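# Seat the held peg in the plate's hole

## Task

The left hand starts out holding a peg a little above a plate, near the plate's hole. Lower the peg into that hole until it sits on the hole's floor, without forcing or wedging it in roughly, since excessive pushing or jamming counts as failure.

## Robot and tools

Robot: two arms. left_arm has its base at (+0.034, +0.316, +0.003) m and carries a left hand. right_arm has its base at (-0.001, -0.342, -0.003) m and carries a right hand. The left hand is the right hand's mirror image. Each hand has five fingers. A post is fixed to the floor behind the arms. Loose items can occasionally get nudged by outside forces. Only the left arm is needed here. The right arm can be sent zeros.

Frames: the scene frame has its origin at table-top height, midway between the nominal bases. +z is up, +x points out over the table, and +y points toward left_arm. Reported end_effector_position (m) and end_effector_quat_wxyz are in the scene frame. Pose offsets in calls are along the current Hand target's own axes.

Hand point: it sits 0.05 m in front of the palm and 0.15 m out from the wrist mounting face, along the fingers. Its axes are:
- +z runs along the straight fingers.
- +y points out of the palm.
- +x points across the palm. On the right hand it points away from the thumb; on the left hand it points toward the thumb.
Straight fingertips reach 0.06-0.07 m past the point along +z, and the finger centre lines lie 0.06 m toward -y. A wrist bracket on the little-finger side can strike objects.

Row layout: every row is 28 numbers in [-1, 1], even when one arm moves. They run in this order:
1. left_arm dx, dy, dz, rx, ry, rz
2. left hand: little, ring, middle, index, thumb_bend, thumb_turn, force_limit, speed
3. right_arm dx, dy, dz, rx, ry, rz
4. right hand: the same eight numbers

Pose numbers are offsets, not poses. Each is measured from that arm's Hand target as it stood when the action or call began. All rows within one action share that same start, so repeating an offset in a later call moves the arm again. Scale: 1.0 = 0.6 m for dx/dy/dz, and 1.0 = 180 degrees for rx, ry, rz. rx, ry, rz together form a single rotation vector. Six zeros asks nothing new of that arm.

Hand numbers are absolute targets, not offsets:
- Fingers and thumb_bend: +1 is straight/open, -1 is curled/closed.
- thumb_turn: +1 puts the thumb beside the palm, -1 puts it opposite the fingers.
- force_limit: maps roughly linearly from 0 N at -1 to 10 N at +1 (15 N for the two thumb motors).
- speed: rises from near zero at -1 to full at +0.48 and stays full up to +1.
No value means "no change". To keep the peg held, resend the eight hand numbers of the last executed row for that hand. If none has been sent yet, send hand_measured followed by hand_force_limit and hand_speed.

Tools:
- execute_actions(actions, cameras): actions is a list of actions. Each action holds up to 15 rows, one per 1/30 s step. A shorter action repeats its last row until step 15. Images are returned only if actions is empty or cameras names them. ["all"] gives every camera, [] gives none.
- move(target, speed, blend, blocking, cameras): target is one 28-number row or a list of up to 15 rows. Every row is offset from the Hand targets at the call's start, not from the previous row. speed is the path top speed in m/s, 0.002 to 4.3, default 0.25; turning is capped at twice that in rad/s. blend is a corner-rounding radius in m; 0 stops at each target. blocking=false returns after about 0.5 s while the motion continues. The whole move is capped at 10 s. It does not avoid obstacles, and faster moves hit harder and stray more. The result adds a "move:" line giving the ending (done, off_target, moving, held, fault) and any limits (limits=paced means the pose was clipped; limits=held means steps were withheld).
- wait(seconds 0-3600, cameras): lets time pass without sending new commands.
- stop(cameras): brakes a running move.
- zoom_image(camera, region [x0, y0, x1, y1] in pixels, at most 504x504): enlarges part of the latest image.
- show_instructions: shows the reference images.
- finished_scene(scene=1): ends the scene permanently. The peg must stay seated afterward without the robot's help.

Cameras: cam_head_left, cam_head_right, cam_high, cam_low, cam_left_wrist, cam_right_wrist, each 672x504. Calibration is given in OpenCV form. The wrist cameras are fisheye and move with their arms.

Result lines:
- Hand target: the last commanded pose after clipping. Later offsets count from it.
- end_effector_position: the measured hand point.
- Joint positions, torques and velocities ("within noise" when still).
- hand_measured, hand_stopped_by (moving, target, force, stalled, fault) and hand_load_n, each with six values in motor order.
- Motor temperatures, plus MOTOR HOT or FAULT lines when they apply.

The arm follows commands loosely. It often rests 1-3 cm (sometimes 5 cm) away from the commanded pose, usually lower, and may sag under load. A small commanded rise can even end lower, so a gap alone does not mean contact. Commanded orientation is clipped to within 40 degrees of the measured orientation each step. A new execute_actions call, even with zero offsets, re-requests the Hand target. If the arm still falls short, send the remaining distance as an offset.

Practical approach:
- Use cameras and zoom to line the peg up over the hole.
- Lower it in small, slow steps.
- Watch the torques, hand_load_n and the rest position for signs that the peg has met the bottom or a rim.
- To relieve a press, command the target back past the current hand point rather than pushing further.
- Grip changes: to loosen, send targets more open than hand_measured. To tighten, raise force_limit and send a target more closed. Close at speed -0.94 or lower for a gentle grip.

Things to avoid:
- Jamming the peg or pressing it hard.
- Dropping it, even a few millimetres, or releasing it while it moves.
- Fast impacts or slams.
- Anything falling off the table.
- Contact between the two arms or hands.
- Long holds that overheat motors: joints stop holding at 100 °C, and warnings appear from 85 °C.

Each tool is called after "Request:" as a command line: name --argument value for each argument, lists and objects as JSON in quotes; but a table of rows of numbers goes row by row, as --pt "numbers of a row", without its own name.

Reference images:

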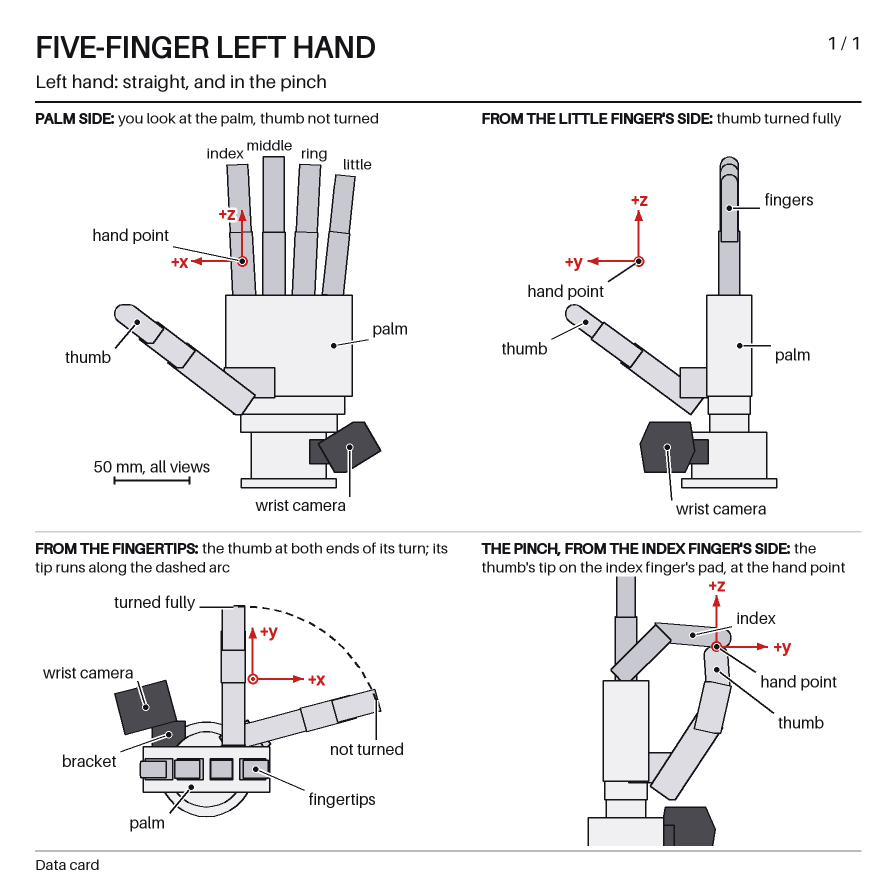

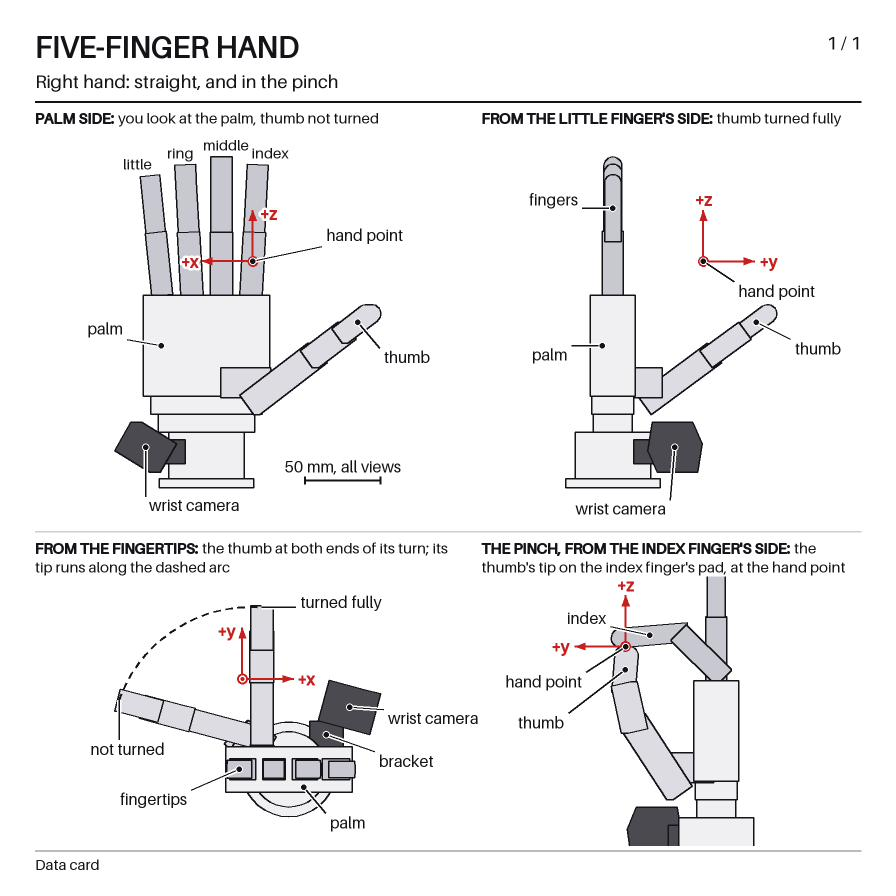

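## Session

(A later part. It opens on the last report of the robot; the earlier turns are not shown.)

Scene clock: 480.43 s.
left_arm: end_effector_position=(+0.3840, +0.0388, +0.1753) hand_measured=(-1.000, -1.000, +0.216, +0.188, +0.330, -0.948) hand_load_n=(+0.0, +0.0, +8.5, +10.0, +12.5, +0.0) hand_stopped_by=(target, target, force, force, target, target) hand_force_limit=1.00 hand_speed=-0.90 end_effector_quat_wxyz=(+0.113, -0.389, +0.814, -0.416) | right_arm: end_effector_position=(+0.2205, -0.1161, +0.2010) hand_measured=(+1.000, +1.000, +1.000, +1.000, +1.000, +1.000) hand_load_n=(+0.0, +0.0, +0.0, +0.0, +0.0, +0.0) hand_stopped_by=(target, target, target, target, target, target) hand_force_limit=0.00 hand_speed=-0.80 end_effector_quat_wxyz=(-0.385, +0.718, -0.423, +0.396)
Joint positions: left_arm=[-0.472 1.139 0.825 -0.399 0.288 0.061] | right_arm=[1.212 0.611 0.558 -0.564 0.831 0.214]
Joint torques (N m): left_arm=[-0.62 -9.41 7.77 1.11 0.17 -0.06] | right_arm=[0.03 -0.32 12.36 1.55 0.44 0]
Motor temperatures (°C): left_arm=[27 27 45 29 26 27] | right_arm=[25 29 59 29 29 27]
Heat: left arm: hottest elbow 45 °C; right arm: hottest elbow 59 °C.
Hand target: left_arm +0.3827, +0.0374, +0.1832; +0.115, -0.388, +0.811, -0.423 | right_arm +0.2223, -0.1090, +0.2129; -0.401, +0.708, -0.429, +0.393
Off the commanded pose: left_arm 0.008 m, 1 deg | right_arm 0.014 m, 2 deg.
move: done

Request:
wait --seconds 0.1 --cameras '["all"]'

Request:
zoom_image --camera "cam_right_wrist" --region '[240, 190, 370, 320]'

Request:
zoom_image --camera "cam_low" --region '[390, 200, 470, 265]'

Request:
zoom_image --camera "cam_high" --region '[315, 110, 380, 180]'

Request:
zoom_image --camera "cam_head_left" --region '[325, 190, 375, 240]'

Request:
zoom_image --camera "cam_head_right" --region '[325, 190, 375, 240]'

Request:
zoom_image --camera "cam_left_wrist" --region '[80, 20, 420, 340]'

Scene clock: 486.57 s.
left_arm: end_effector_position=(+0.3840, +0.0388, +0.1753) hand_measured=(-1.000, -1.000, +0.216, +0.188, +0.330, -0.948) hand_load_n=(+0.0, +0.0, +8.5, +10.0, +13.0, +0.0) hand_stopped_by=(target, target, force, force, target, target) hand_force_limit=1.00 hand_speed=-0.90 end_effector_quat_wxyz=(+0.113, -0.389, +0.814, -0.416) | right_arm: end_effector_position=(+0.2205, -0.1161, +0.2010) hand_measured=(+1.000, +1.000, +1.000, +1.000, +1.000, +1.000) hand_load_n=(+0.0, +0.0, +0.0, +0.0, +0.0, +0.0) hand_stopped_by=(target, target, target, target, target, target) hand_force_limit=0.00 hand_speed=-0.80 end_effector_quat_wxyz=(-0.385, +0.718, -0.423, +0.396)
Joint positions: left_arm=[-0.472 1.139 0.825 -0.399 0.288 0.061] | right_arm=[1.212 0.611 0.558 -0.564 0.831 0.214]
Joint torques (N m): left_arm=[-0.73 -9.52 7.66 1.2 0.14 -0.08] | right_arm=[0.03 -0.32 12.36 1.55 0.45 0.01]
Motor temperatures (°C): left_arm=[27 27 44 29 26 27] | right_arm=[25 29 60 29 29 27]
Heat: left arm: hottest elbow 44 °C; right arm: hottest elbow 60 °C.
Hand target: left_arm +0.3827, +0.0374, +0.1832; +0.115, -0.388, +0.811, -0.423 | right_arm +0.2223, -0.1090, +0.2129; -0.401, +0.708, -0.429, +0.393
Off the commanded pose: left_arm 0.008 m, 1 deg | right_arm 0.014 m, 2 deg.
wait: 0.10 s; at rest from the start
cam_left_wrist: T_world_to_cam=[[0.37173, -0.52041, 0.76876, -0.25661], [-0.92708, -0.25123, 0.27821, 0.31995], [0.04836, -0.81612, -0.57585, 0.22804]] pos_world=[0.38098, 0.13295, 0.23958]
cam_right_wrist: T_world_to_cam=[[-0.1886, -0.53893, -0.82096, 0.14591], [-0.7721, 0.59796, -0.21516, 0.29021], [0.60687, 0.59329, -0.52889, 0.1595]] pos_world=[0.15479, -0.18953, 0.26659]

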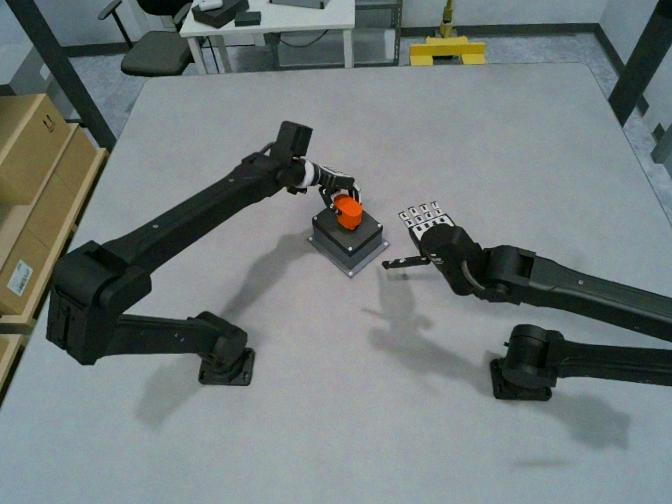

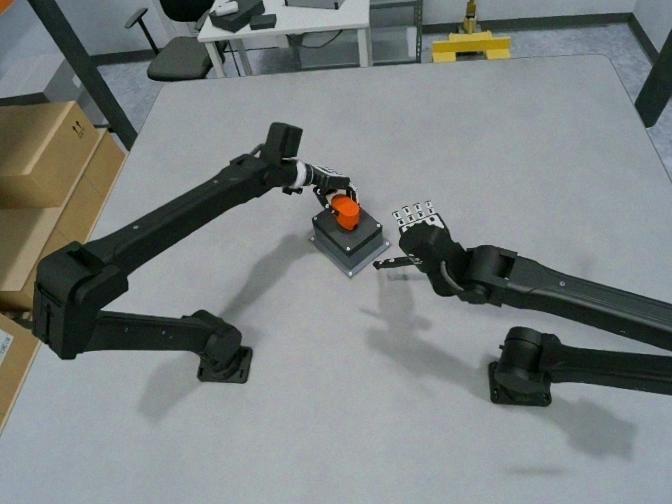

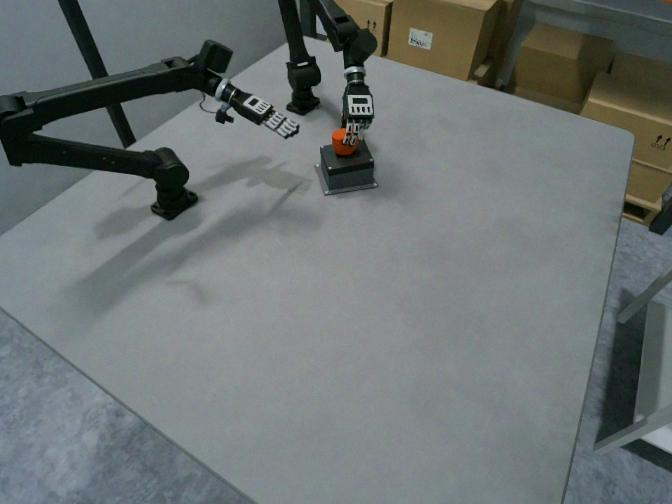

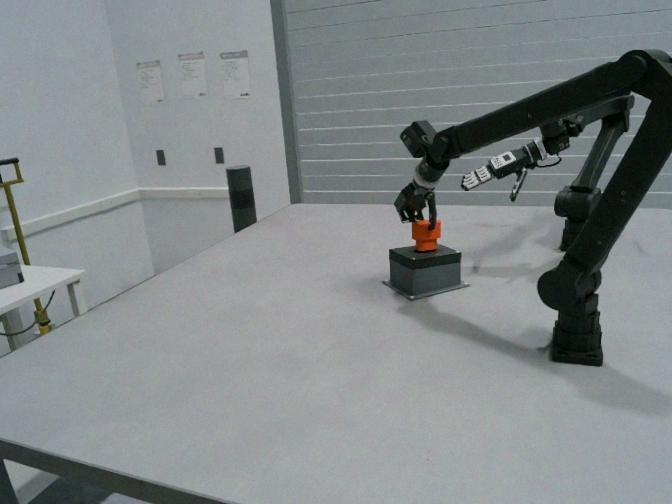

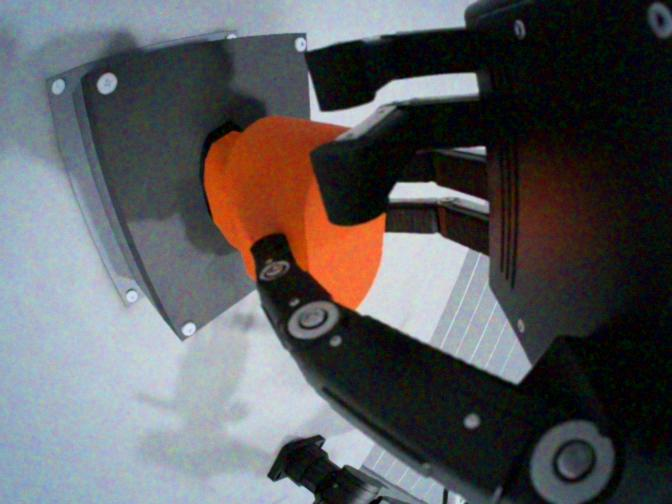

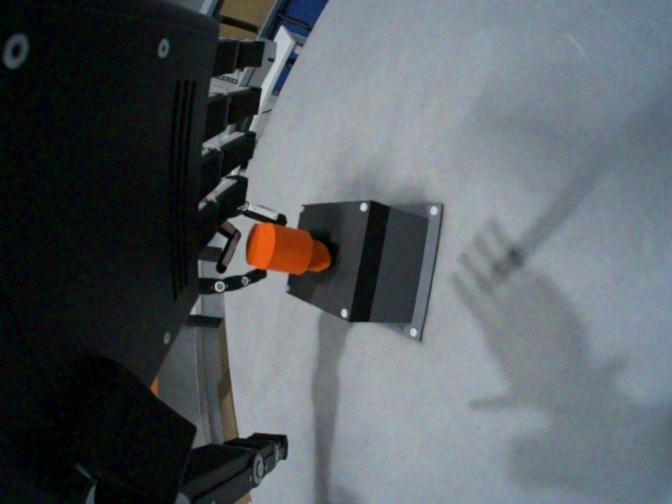

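Scaled by 3.877 from the camera's image (finer frame: 960x720).

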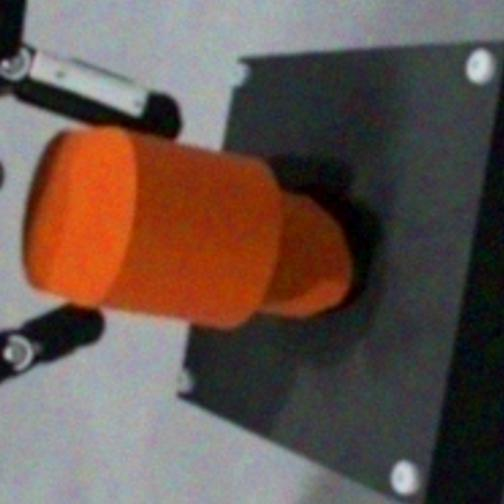

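Scaled by 6.300 from the camera's image (finer frame: 960x720).

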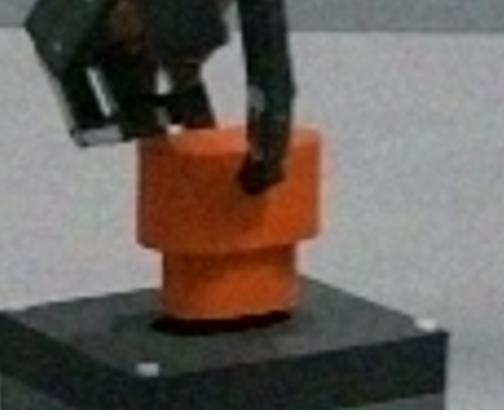

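Scaled by 7.200 from the camera's image (finer frame: 960x720).

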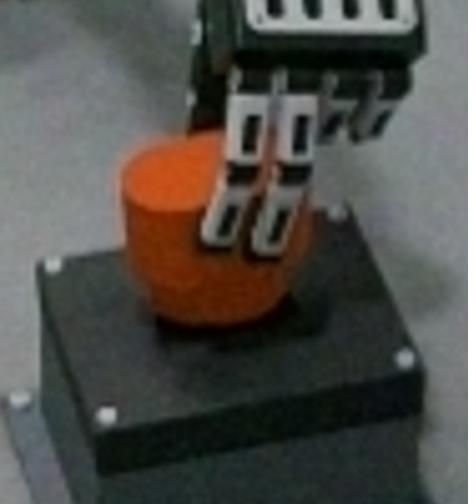

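Scaled by 10.080 from the camera's image (finer frame: 960x720).

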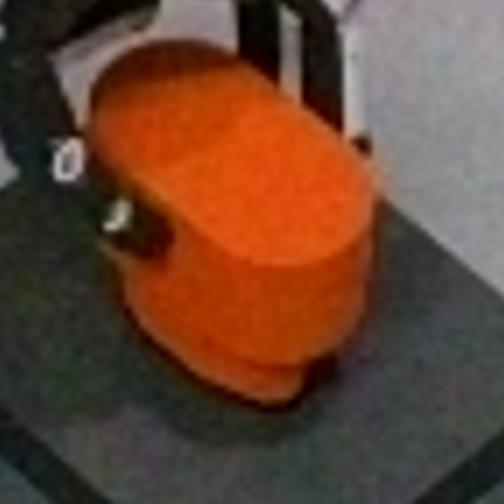

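Scaled by 10.080 from the camera's image (finer frame: 960x720).

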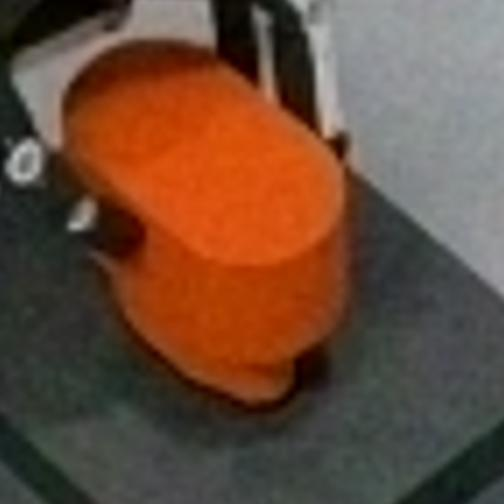

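Scaled by 1.482 from the camera's image (finer frame: 960x720).

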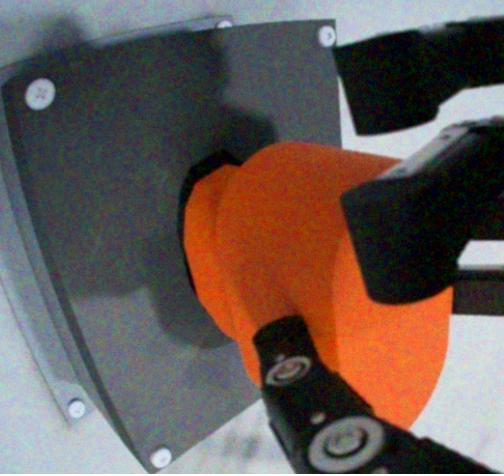

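Request:
zoom_image --camera "cam_head_left" --region '[332, 208, 364, 236]'

Request:
zoom_image --camera "cam_head_right" --region '[332, 208, 364, 236]'

Request:
zoom_image --camera "cam_right_wrist" --region '[290, 225, 350, 285]'

Request:
zoom_image --camera "cam_left_wrist" --region '[190, 100, 270, 260]'

Request:
zoom_image --camera "cam_high" --region '[330, 140, 362, 162]'

Request:
zoom_image --camera "cam_low" --region '[408, 235, 444, 257]'

Scaled by 15.750 from the camera's image (finer frame: 960x720).

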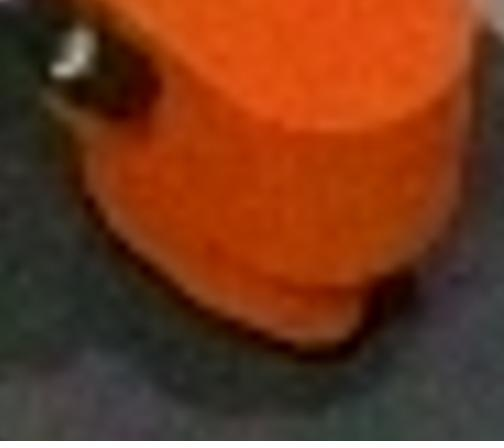

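Scaled by 15.750 from the camera's image (finer frame: 960x720).

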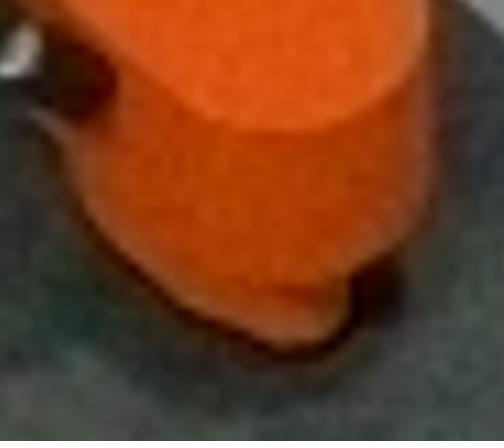

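Scaled by 8.400 from the camera's image (finer frame: 960x720).

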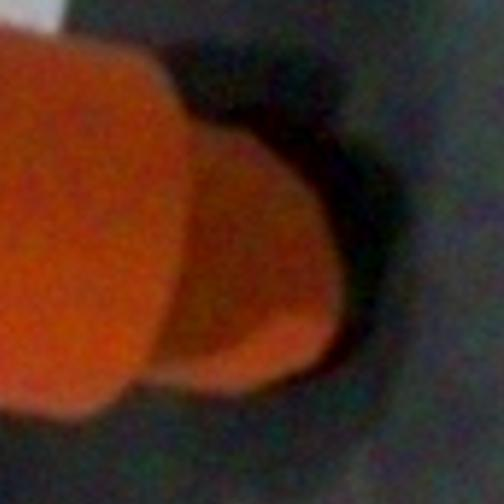

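Scaled by 3.150 from the camera's image (finer frame: 960x720).

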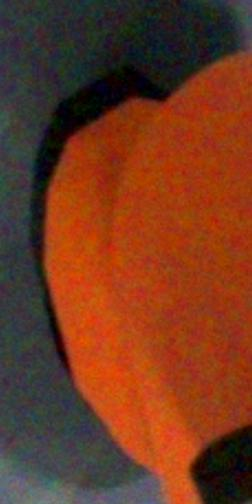

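Scaled by 15.750 from the camera's image (finer frame: 960x720).

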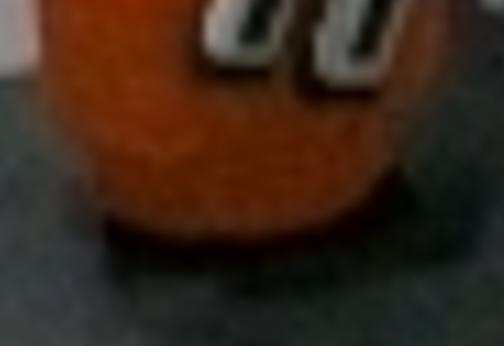

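Scaled by 14.000 from the camera's image (finer frame: 960x720).

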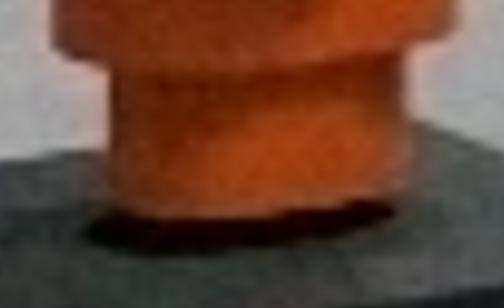

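Request:
move --pt "0.0170 -0.0953 -0.0657 0.0029 0.0073 0.0044 -1 -1 0.216 0.188 0.324 -0.948 1.0 -0.9 0 0 0 0 0 0 1 1 1 1 1 1 0 -0.8" --pt "0.0063 -0.0372 -0.0195 0.0029 0.0073 0.0044 -1 -1 0.216 0.188 0.324 -0.948 1.0 -0.9 0 0 0 0 0 0 1 1 1 1 1 1 0 -0.8" --speed 0.08 --cameras '["all"]'

Request:
zoom_image --camera "cam_head_left" --region '[325, 190, 375, 240]'

Request:
zoom_image --camera "cam_right_wrist" --region '[240, 190, 370, 320]'

Request:
zoom_image --camera "cam_low" --region '[400, 205, 450, 260]'

Request:
zoom_image --camera "cam_high" --region '[320, 110, 375, 170]'

Request:
zoom_image --camera "cam_head_right" --region '[325, 190, 375, 240]'

Scene clock: 614.80 s.
left_arm: end_effector_position=(+0.3801, +0.0369, +0.2025) hand_measured=(-1.000, -1.000, +0.216, +0.188, +0.330, -0.948) hand_load_n=(+0.0, +0.0, +8.5, +10.0, +13.0, +0.0) hand_stopped_by=(target, target, force, force, target, target) hand_force_limit=1.00 hand_speed=-0.90 end_effector_quat_wxyz=(+0.104, -0.384, +0.817, -0.419) | right_arm: end_effector_position=(+0.2205, -0.1161, +0.2010) hand_measured=(+1.000, +1.000, +1.000, +1.000, +1.000, +1.000) hand_load_n=(+0.0, +0.0, -0.5, +0.0, +0.0, +0.0) hand_stopped_by=(target, target, target, target, target, target) hand_force_limit=0.00 hand_speed=-0.80 end_effector_quat_wxyz=(-0.385, +0.718, -0.423, +0.396)
Joint positions: left_arm=[-0.472 1.117 0.882 -0.485 0.309 0.065] | right_arm=[1.212 0.611 0.558 -0.564 0.831 0.214]
Joint torques (N m): left_arm=[-0.67 -8.41 7.94 2.61 0.4 0.03] | right_arm=[0.03 -0.32 12.34 1.55 0.44 0.01]
Motor temperatures (°C): left_arm=[27 28 40 29 25 27] | right_arm=[25 28 61 29 28 26]
Heat: left arm: hottest elbow 40 °C; right arm: hottest elbow 61 °C.
Hand target: left_arm +0.3859, +0.0340, +0.2081; +0.111, -0.378, +0.813, -0.430 | right_arm +0.2223, -0.1090, +0.2129; -0.401, +0.708, -0.429, +0.393
Off the commanded pose: left_arm 0.009 m, 2 deg | right_arm 0.014 m, 2 deg.
move: done
cam_left_wrist: T_world_to_cam=[[0.36955, -0.5215, 0.76907, -0.27619], [-0.92879, -0.23228, 0.28879, 0.30607], [0.02804, -0.82103, -0.5702, 0.24914]] pos_world=[0.37935, 0.13162, 0.26608]
cam_right_wrist: T_world_to_cam=[[-0.1886, -0.53893, -0.82096, 0.14591], [-0.7721, 0.59796, -0.21516, 0.29021], [0.60687, 0.59329, -0.52889, 0.1595]] pos_world=[0.15479, -0.18953, 0.26659]

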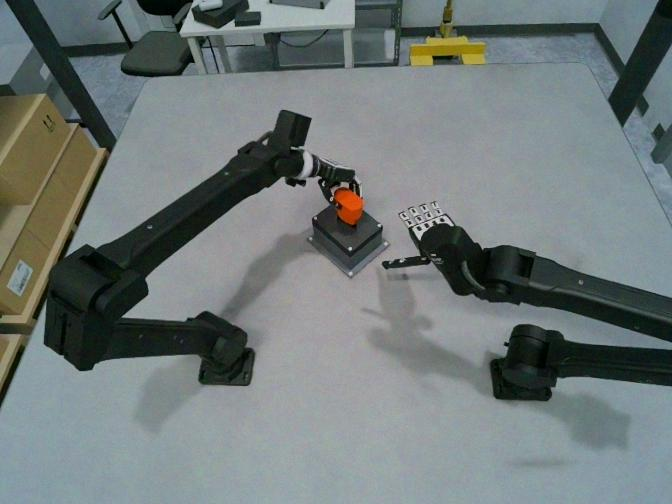

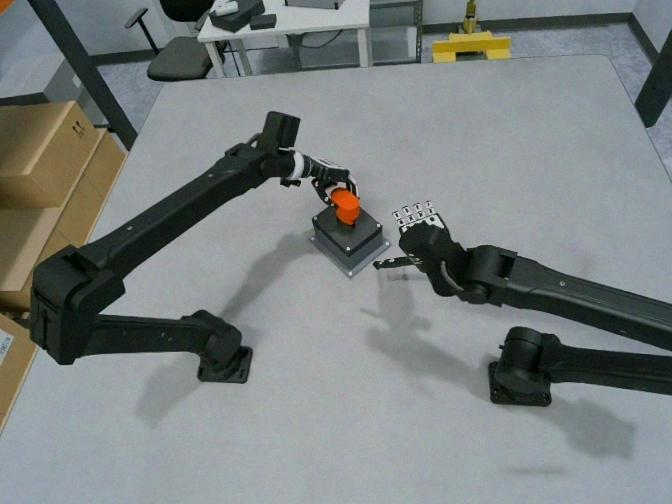

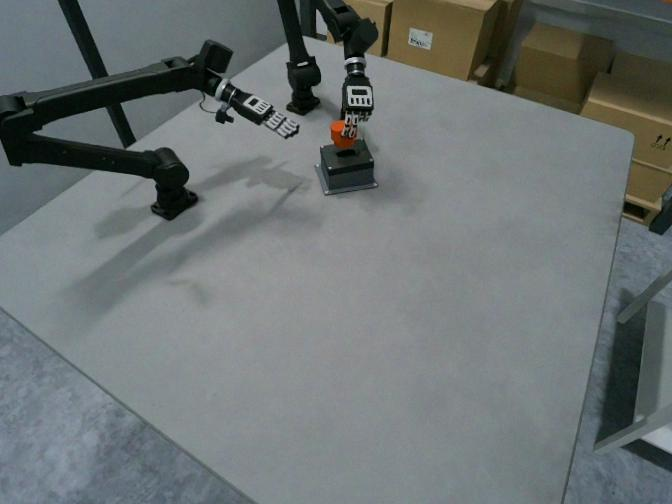

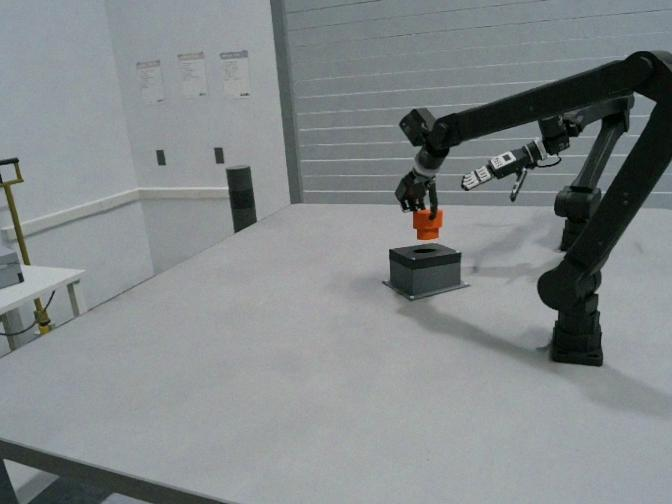

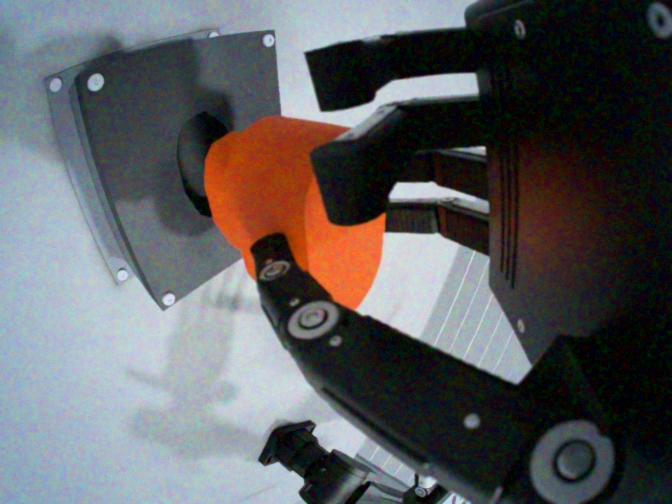

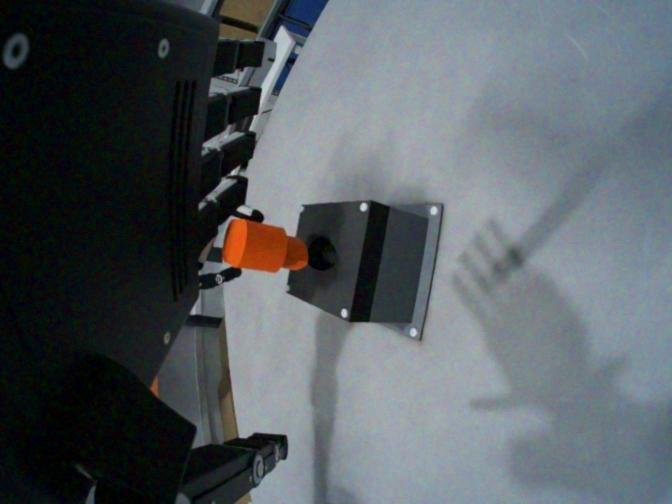

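Scaled by 10.080 from the camera's image (finer frame: 960x720).

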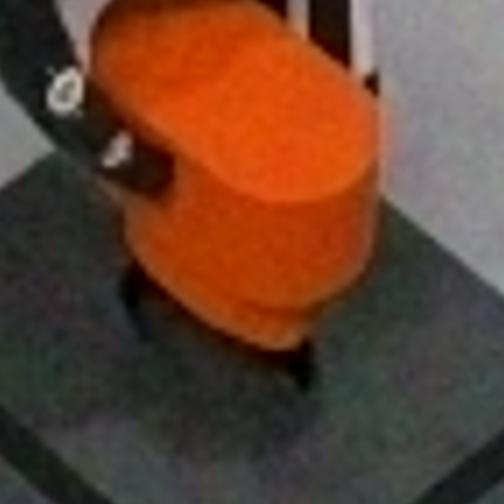

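Scaled by 3.877 from the camera's image (finer frame: 960x720).

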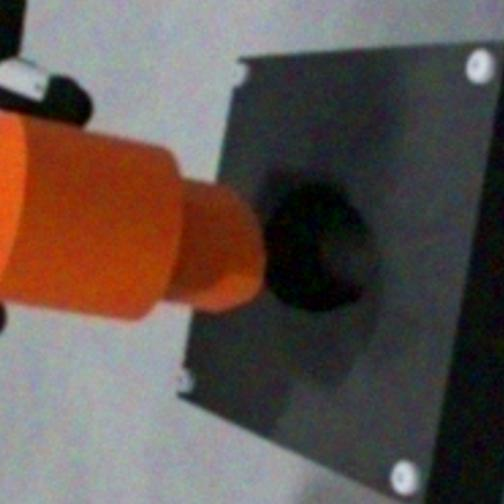

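Scaled by 9.164 from the camera's image (finer frame: 960x720).

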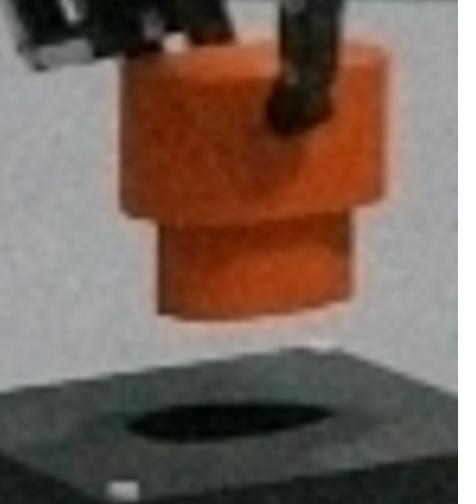

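Scaled by 8.400 from the camera's image (finer frame: 960x720).

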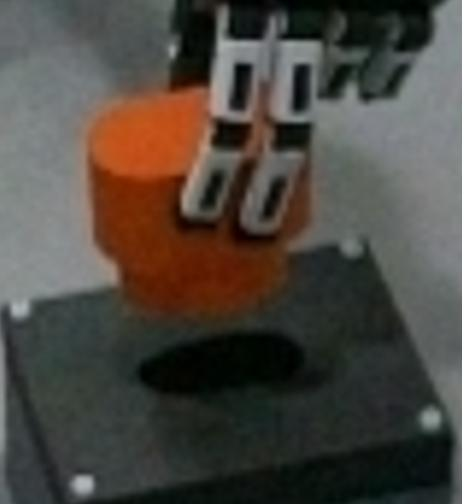

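Scaled by 10.080 from the camera's image (finer frame: 960x720).

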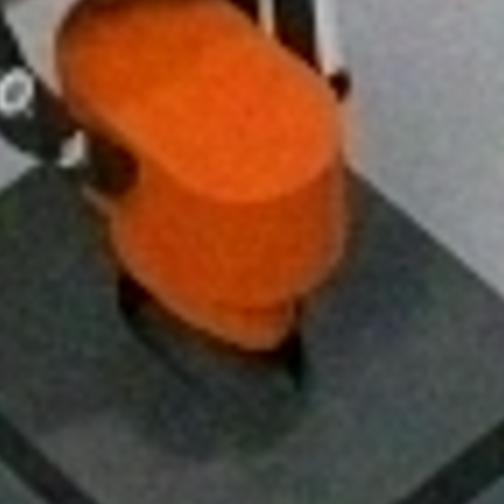

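Request:
move --target '[-0.0108,0.0082,0.0198,0.0039,0.0012,0.0046,-1,-1,0.216,0.188,0.324,-0.948,1.0,-0.9,0,0,0,0,0,0,1,1,1,1,1,1,0,-0.8]' --speed 0.05 --cameras '[]'

Scene clock: 656.77 s.
left_arm: end_effector_position=(+0.3858, +0.0327, +0.1906) hand_measured=(-1.000, -1.000, +0.216, +0.188, +0.330, -0.948) hand_load_n=(+0.0, +0.0, +8.5, +10.0, +12.5, +0.0) hand_stopped_by=(target, target, force, force, target, target) hand_force_limit=1.00 hand_speed=-0.90 end_effector_quat_wxyz=(+0.106, -0.373, +0.818, -0.424) | right_arm: end_effector_position=(+0.2205, -0.1161, +0.2010) hand_measured=(+1.000, +1.000, +1.000, +1.000, +1.000, +1.000) hand_load_n=(+0.0, +0.0, +0.0, +0.0, +0.5, +0.0) hand_stopped_by=(target, target, target, target, target, target) hand_force_limit=0.00 hand_speed=-0.80 end_effector_quat_wxyz=(-0.385, +0.718, -0.423, +0.396)
Joint positions: left_arm=[-0.472 1.143 0.865 -0.431 0.32 0.08] | right_arm=[1.212 0.611 0.558 -0.564 0.831 0.214]
Joint torques (N m): left_arm=[0.15 -8.47 7.94 2.48 0.39 0.06] | right_arm=[0.09 -0.32 12.36 1.55 0.44 0.01]
Motor temperatures (°C): left_arm=[27 27 38 29 25 27] | right_arm=[25 28 62 29 28 26]
Heat: left arm: hottest elbow 38 °C; right arm: hottest elbow 62 °C.
Hand target: left_arm +0.3938, +0.0330, +0.1960; +0.114, -0.370, +0.813, -0.435 | right_arm +0.2223, -0.1090, +0.2129; -0.401, +0.708, -0.429, +0.393
Off the commanded pose: left_arm 0.010 m, 2 deg | right_arm 0.014 m, 2 deg.
move: done

Request:
move --target '[-0.0052,0.0168,0.0101,0,0,0,-1,-1,0.216,0.188,0.324,-0.948,1.0,-0.9,0,0,0,0,0,0,1,1,1,1,1,1,0,-0.8]' --speed 0.05 --cameras '["all"]'

Request:
zoom_image --camera "cam_head_left" --region '[325, 190, 375, 240]'

Request:
zoom_image --camera "cam_head_right" --region '[325, 190, 375, 240]'

Request:
zoom_image --camera "cam_right_wrist" --region '[240, 190, 370, 320]'

Request:
zoom_image --camera "cam_low" --region '[400, 215, 450, 265]'

Request:
zoom_image --camera "cam_high" --region '[320, 120, 370, 170]'

Request:
zoom_image --camera "cam_left_wrist" --region '[150, 60, 310, 300]'

Scene clock: 665.43 s.
left_arm: end_effector_position=(+0.3857, +0.0341, +0.1796) hand_measured=(-1.000, -1.000, +0.216, +0.188, +0.330, -0.948) hand_load_n=(+0.0, +0.0, +8.5, +10.0, +13.0, +0.0) hand_stopped_by=(target, target, force, force, target, target) hand_force_limit=1.00 hand_speed=-0.90 end_effector_quat_wxyz=(+0.106, -0.372, +0.818, -0.425) | right_arm: end_effector_position=(+0.2205, -0.1161, +0.2010) hand_measured=(+1.000, +1.000, +1.000, +1.000, +1.000, +1.000) hand_load_n=(+0.0, +0.0, +0.0, +0.0, +0.0, -0.5) hand_stopped_by=(target, target, target, target, target, target) hand_force_limit=0.00 hand_speed=-0.80 end_effector_quat_wxyz=(-0.385, +0.718, -0.423, +0.396)
Joint positions: left_arm=[-0.468 1.15 0.839 -0.397 0.325 0.084] | right_arm=[1.212 0.611 0.558 -0.564 0.831 0.214]
Joint torques (N m): left_arm=[0.26 -8.47 7.75 2.48 0.41 0.03] | right_arm=[0.09 -0.32 12.34 1.55 0.45 0.01]
Motor temperatures (°C): left_arm=[27 27 38 29 25 27] | right_arm=[25 28 62 29 28 26]
Heat: left arm: hottest elbow 38 °C; right arm: hottest elbow 62 °C.
Hand target: left_arm +0.3941, +0.0349, +0.1840; +0.114, -0.370, +0.813, -0.435 | right_arm +0.2223, -0.1090, +0.2129; -0.401, +0.708, -0.429, +0.393
Off the commanded pose: left_arm 0.010 m, 2 deg | right_arm 0.014 m, 2 deg.
move: done
cam_left_wrist: T_world_to_cam=[[0.3458, -0.52465, 0.77792, -0.25447], [-0.93806, -0.21253, 0.27364, 0.32285], [0.02177, -0.82436, -0.56565, 0.2353]] pos_world=[0.38573, 0.12908, 0.24271]
cam_right_wrist: T_world_to_cam=[[-0.1886, -0.53893, -0.82096, 0.14591], [-0.7721, 0.59796, -0.21516, 0.29021], [0.60687, 0.59329, -0.52889, 0.1595]] pos_world=[0.15479, -0.18953, 0.26659]

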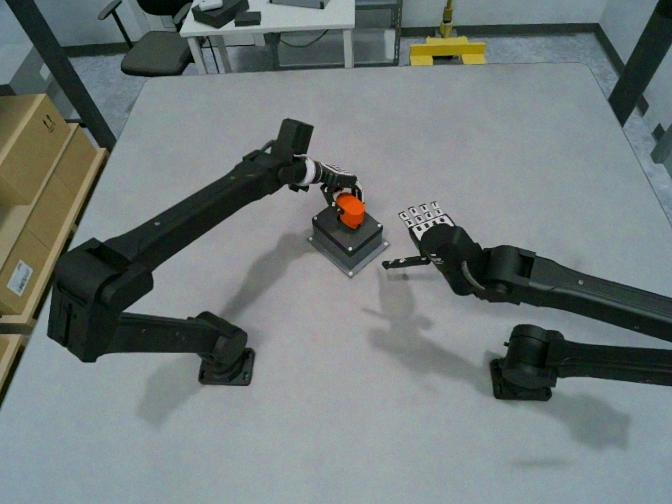

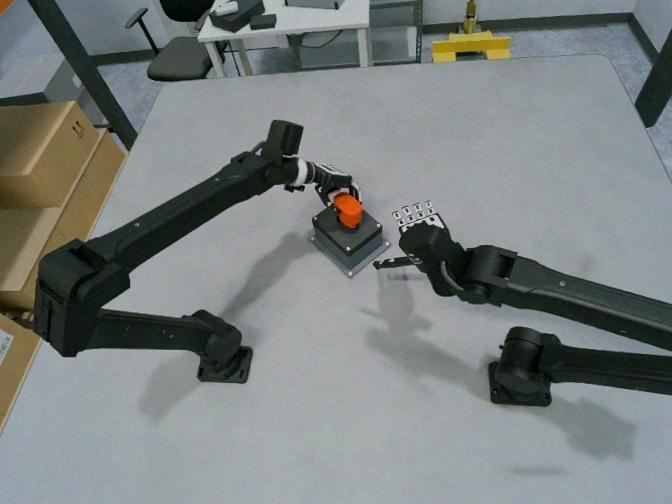

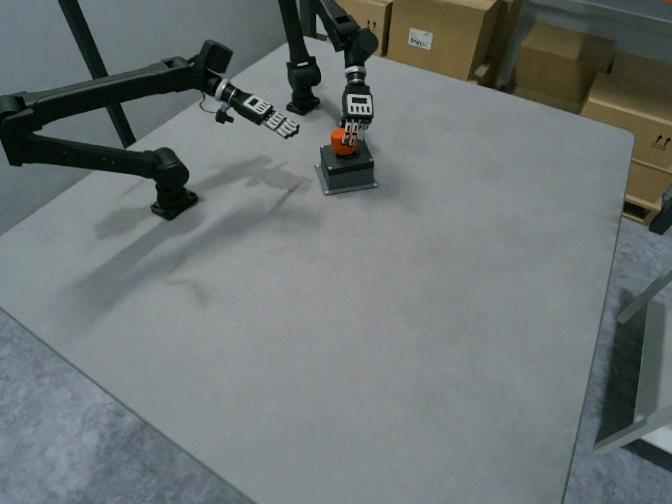

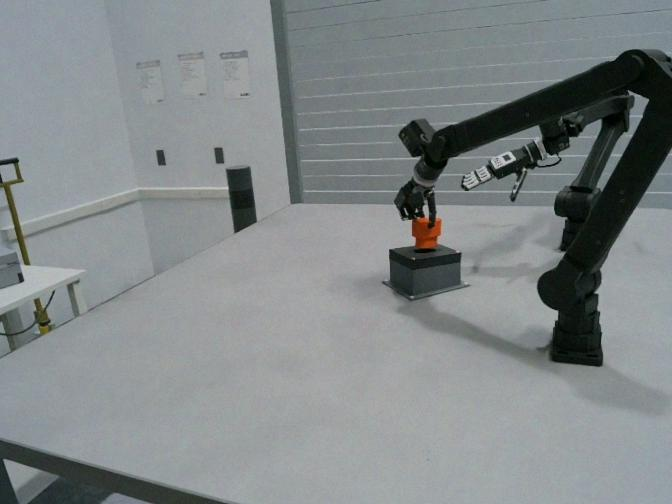

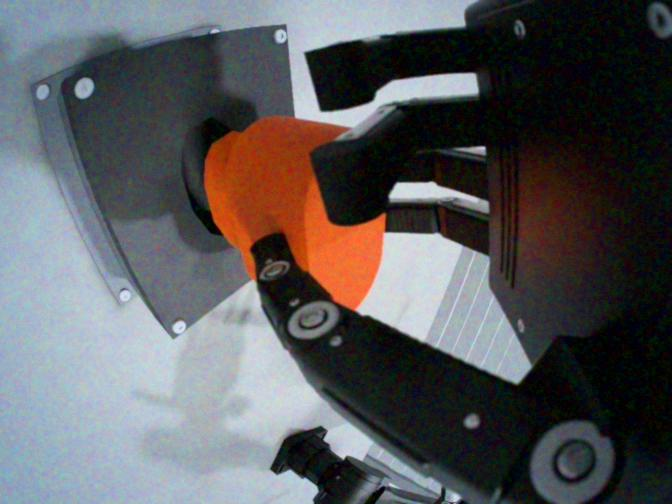

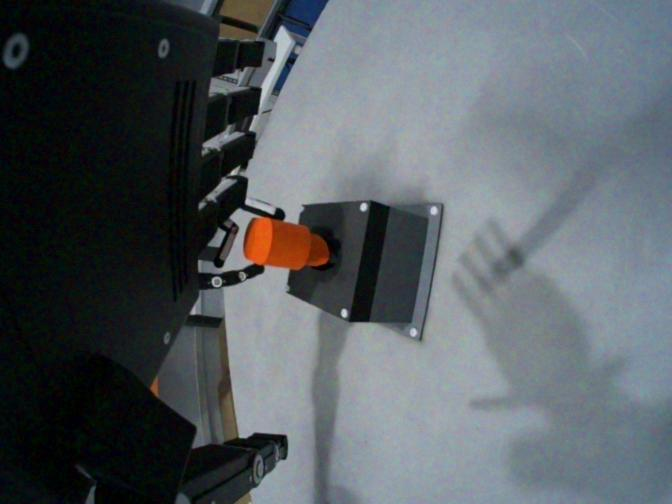

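Scaled by 10.080 from the camera's image (finer frame: 960x720).

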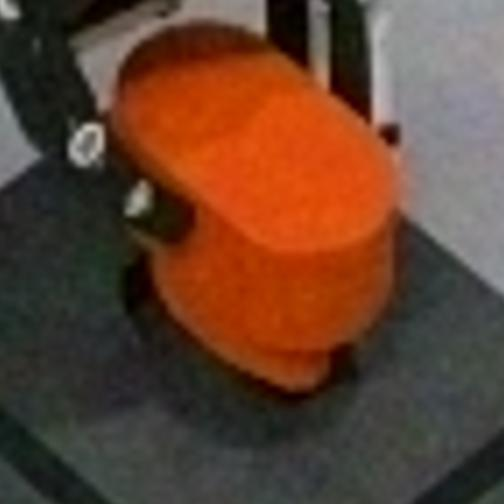

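Scaled by 10.080 from the camera's image (finer frame: 960x720).

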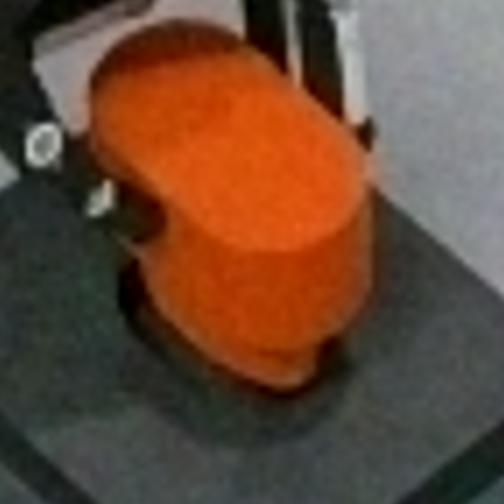

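Scaled by 3.877 from the camera's image (finer frame: 960x720).

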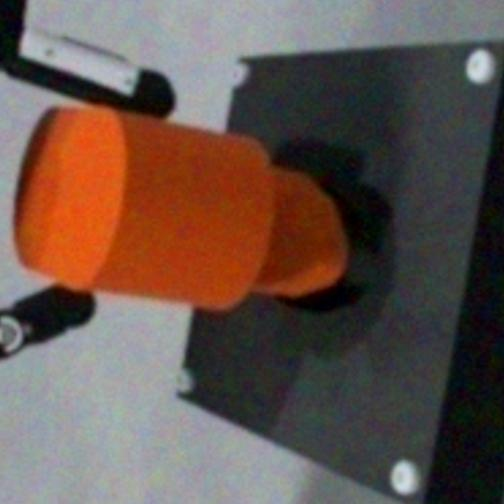

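Scaled by 10.080 from the camera's image (finer frame: 960x720).

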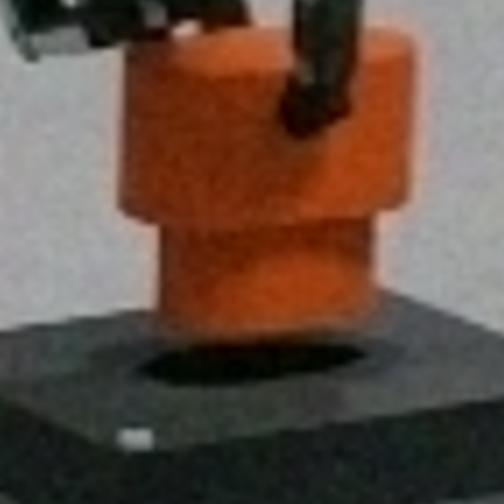

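Scaled by 10.080 from the camera's image (finer frame: 960x720).

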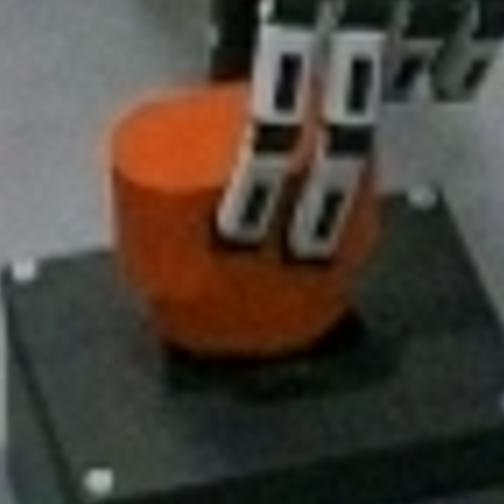

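Scaled by 2.100 from the camera's image (finer frame: 960x720).

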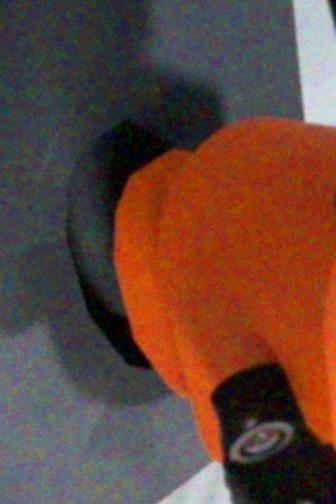

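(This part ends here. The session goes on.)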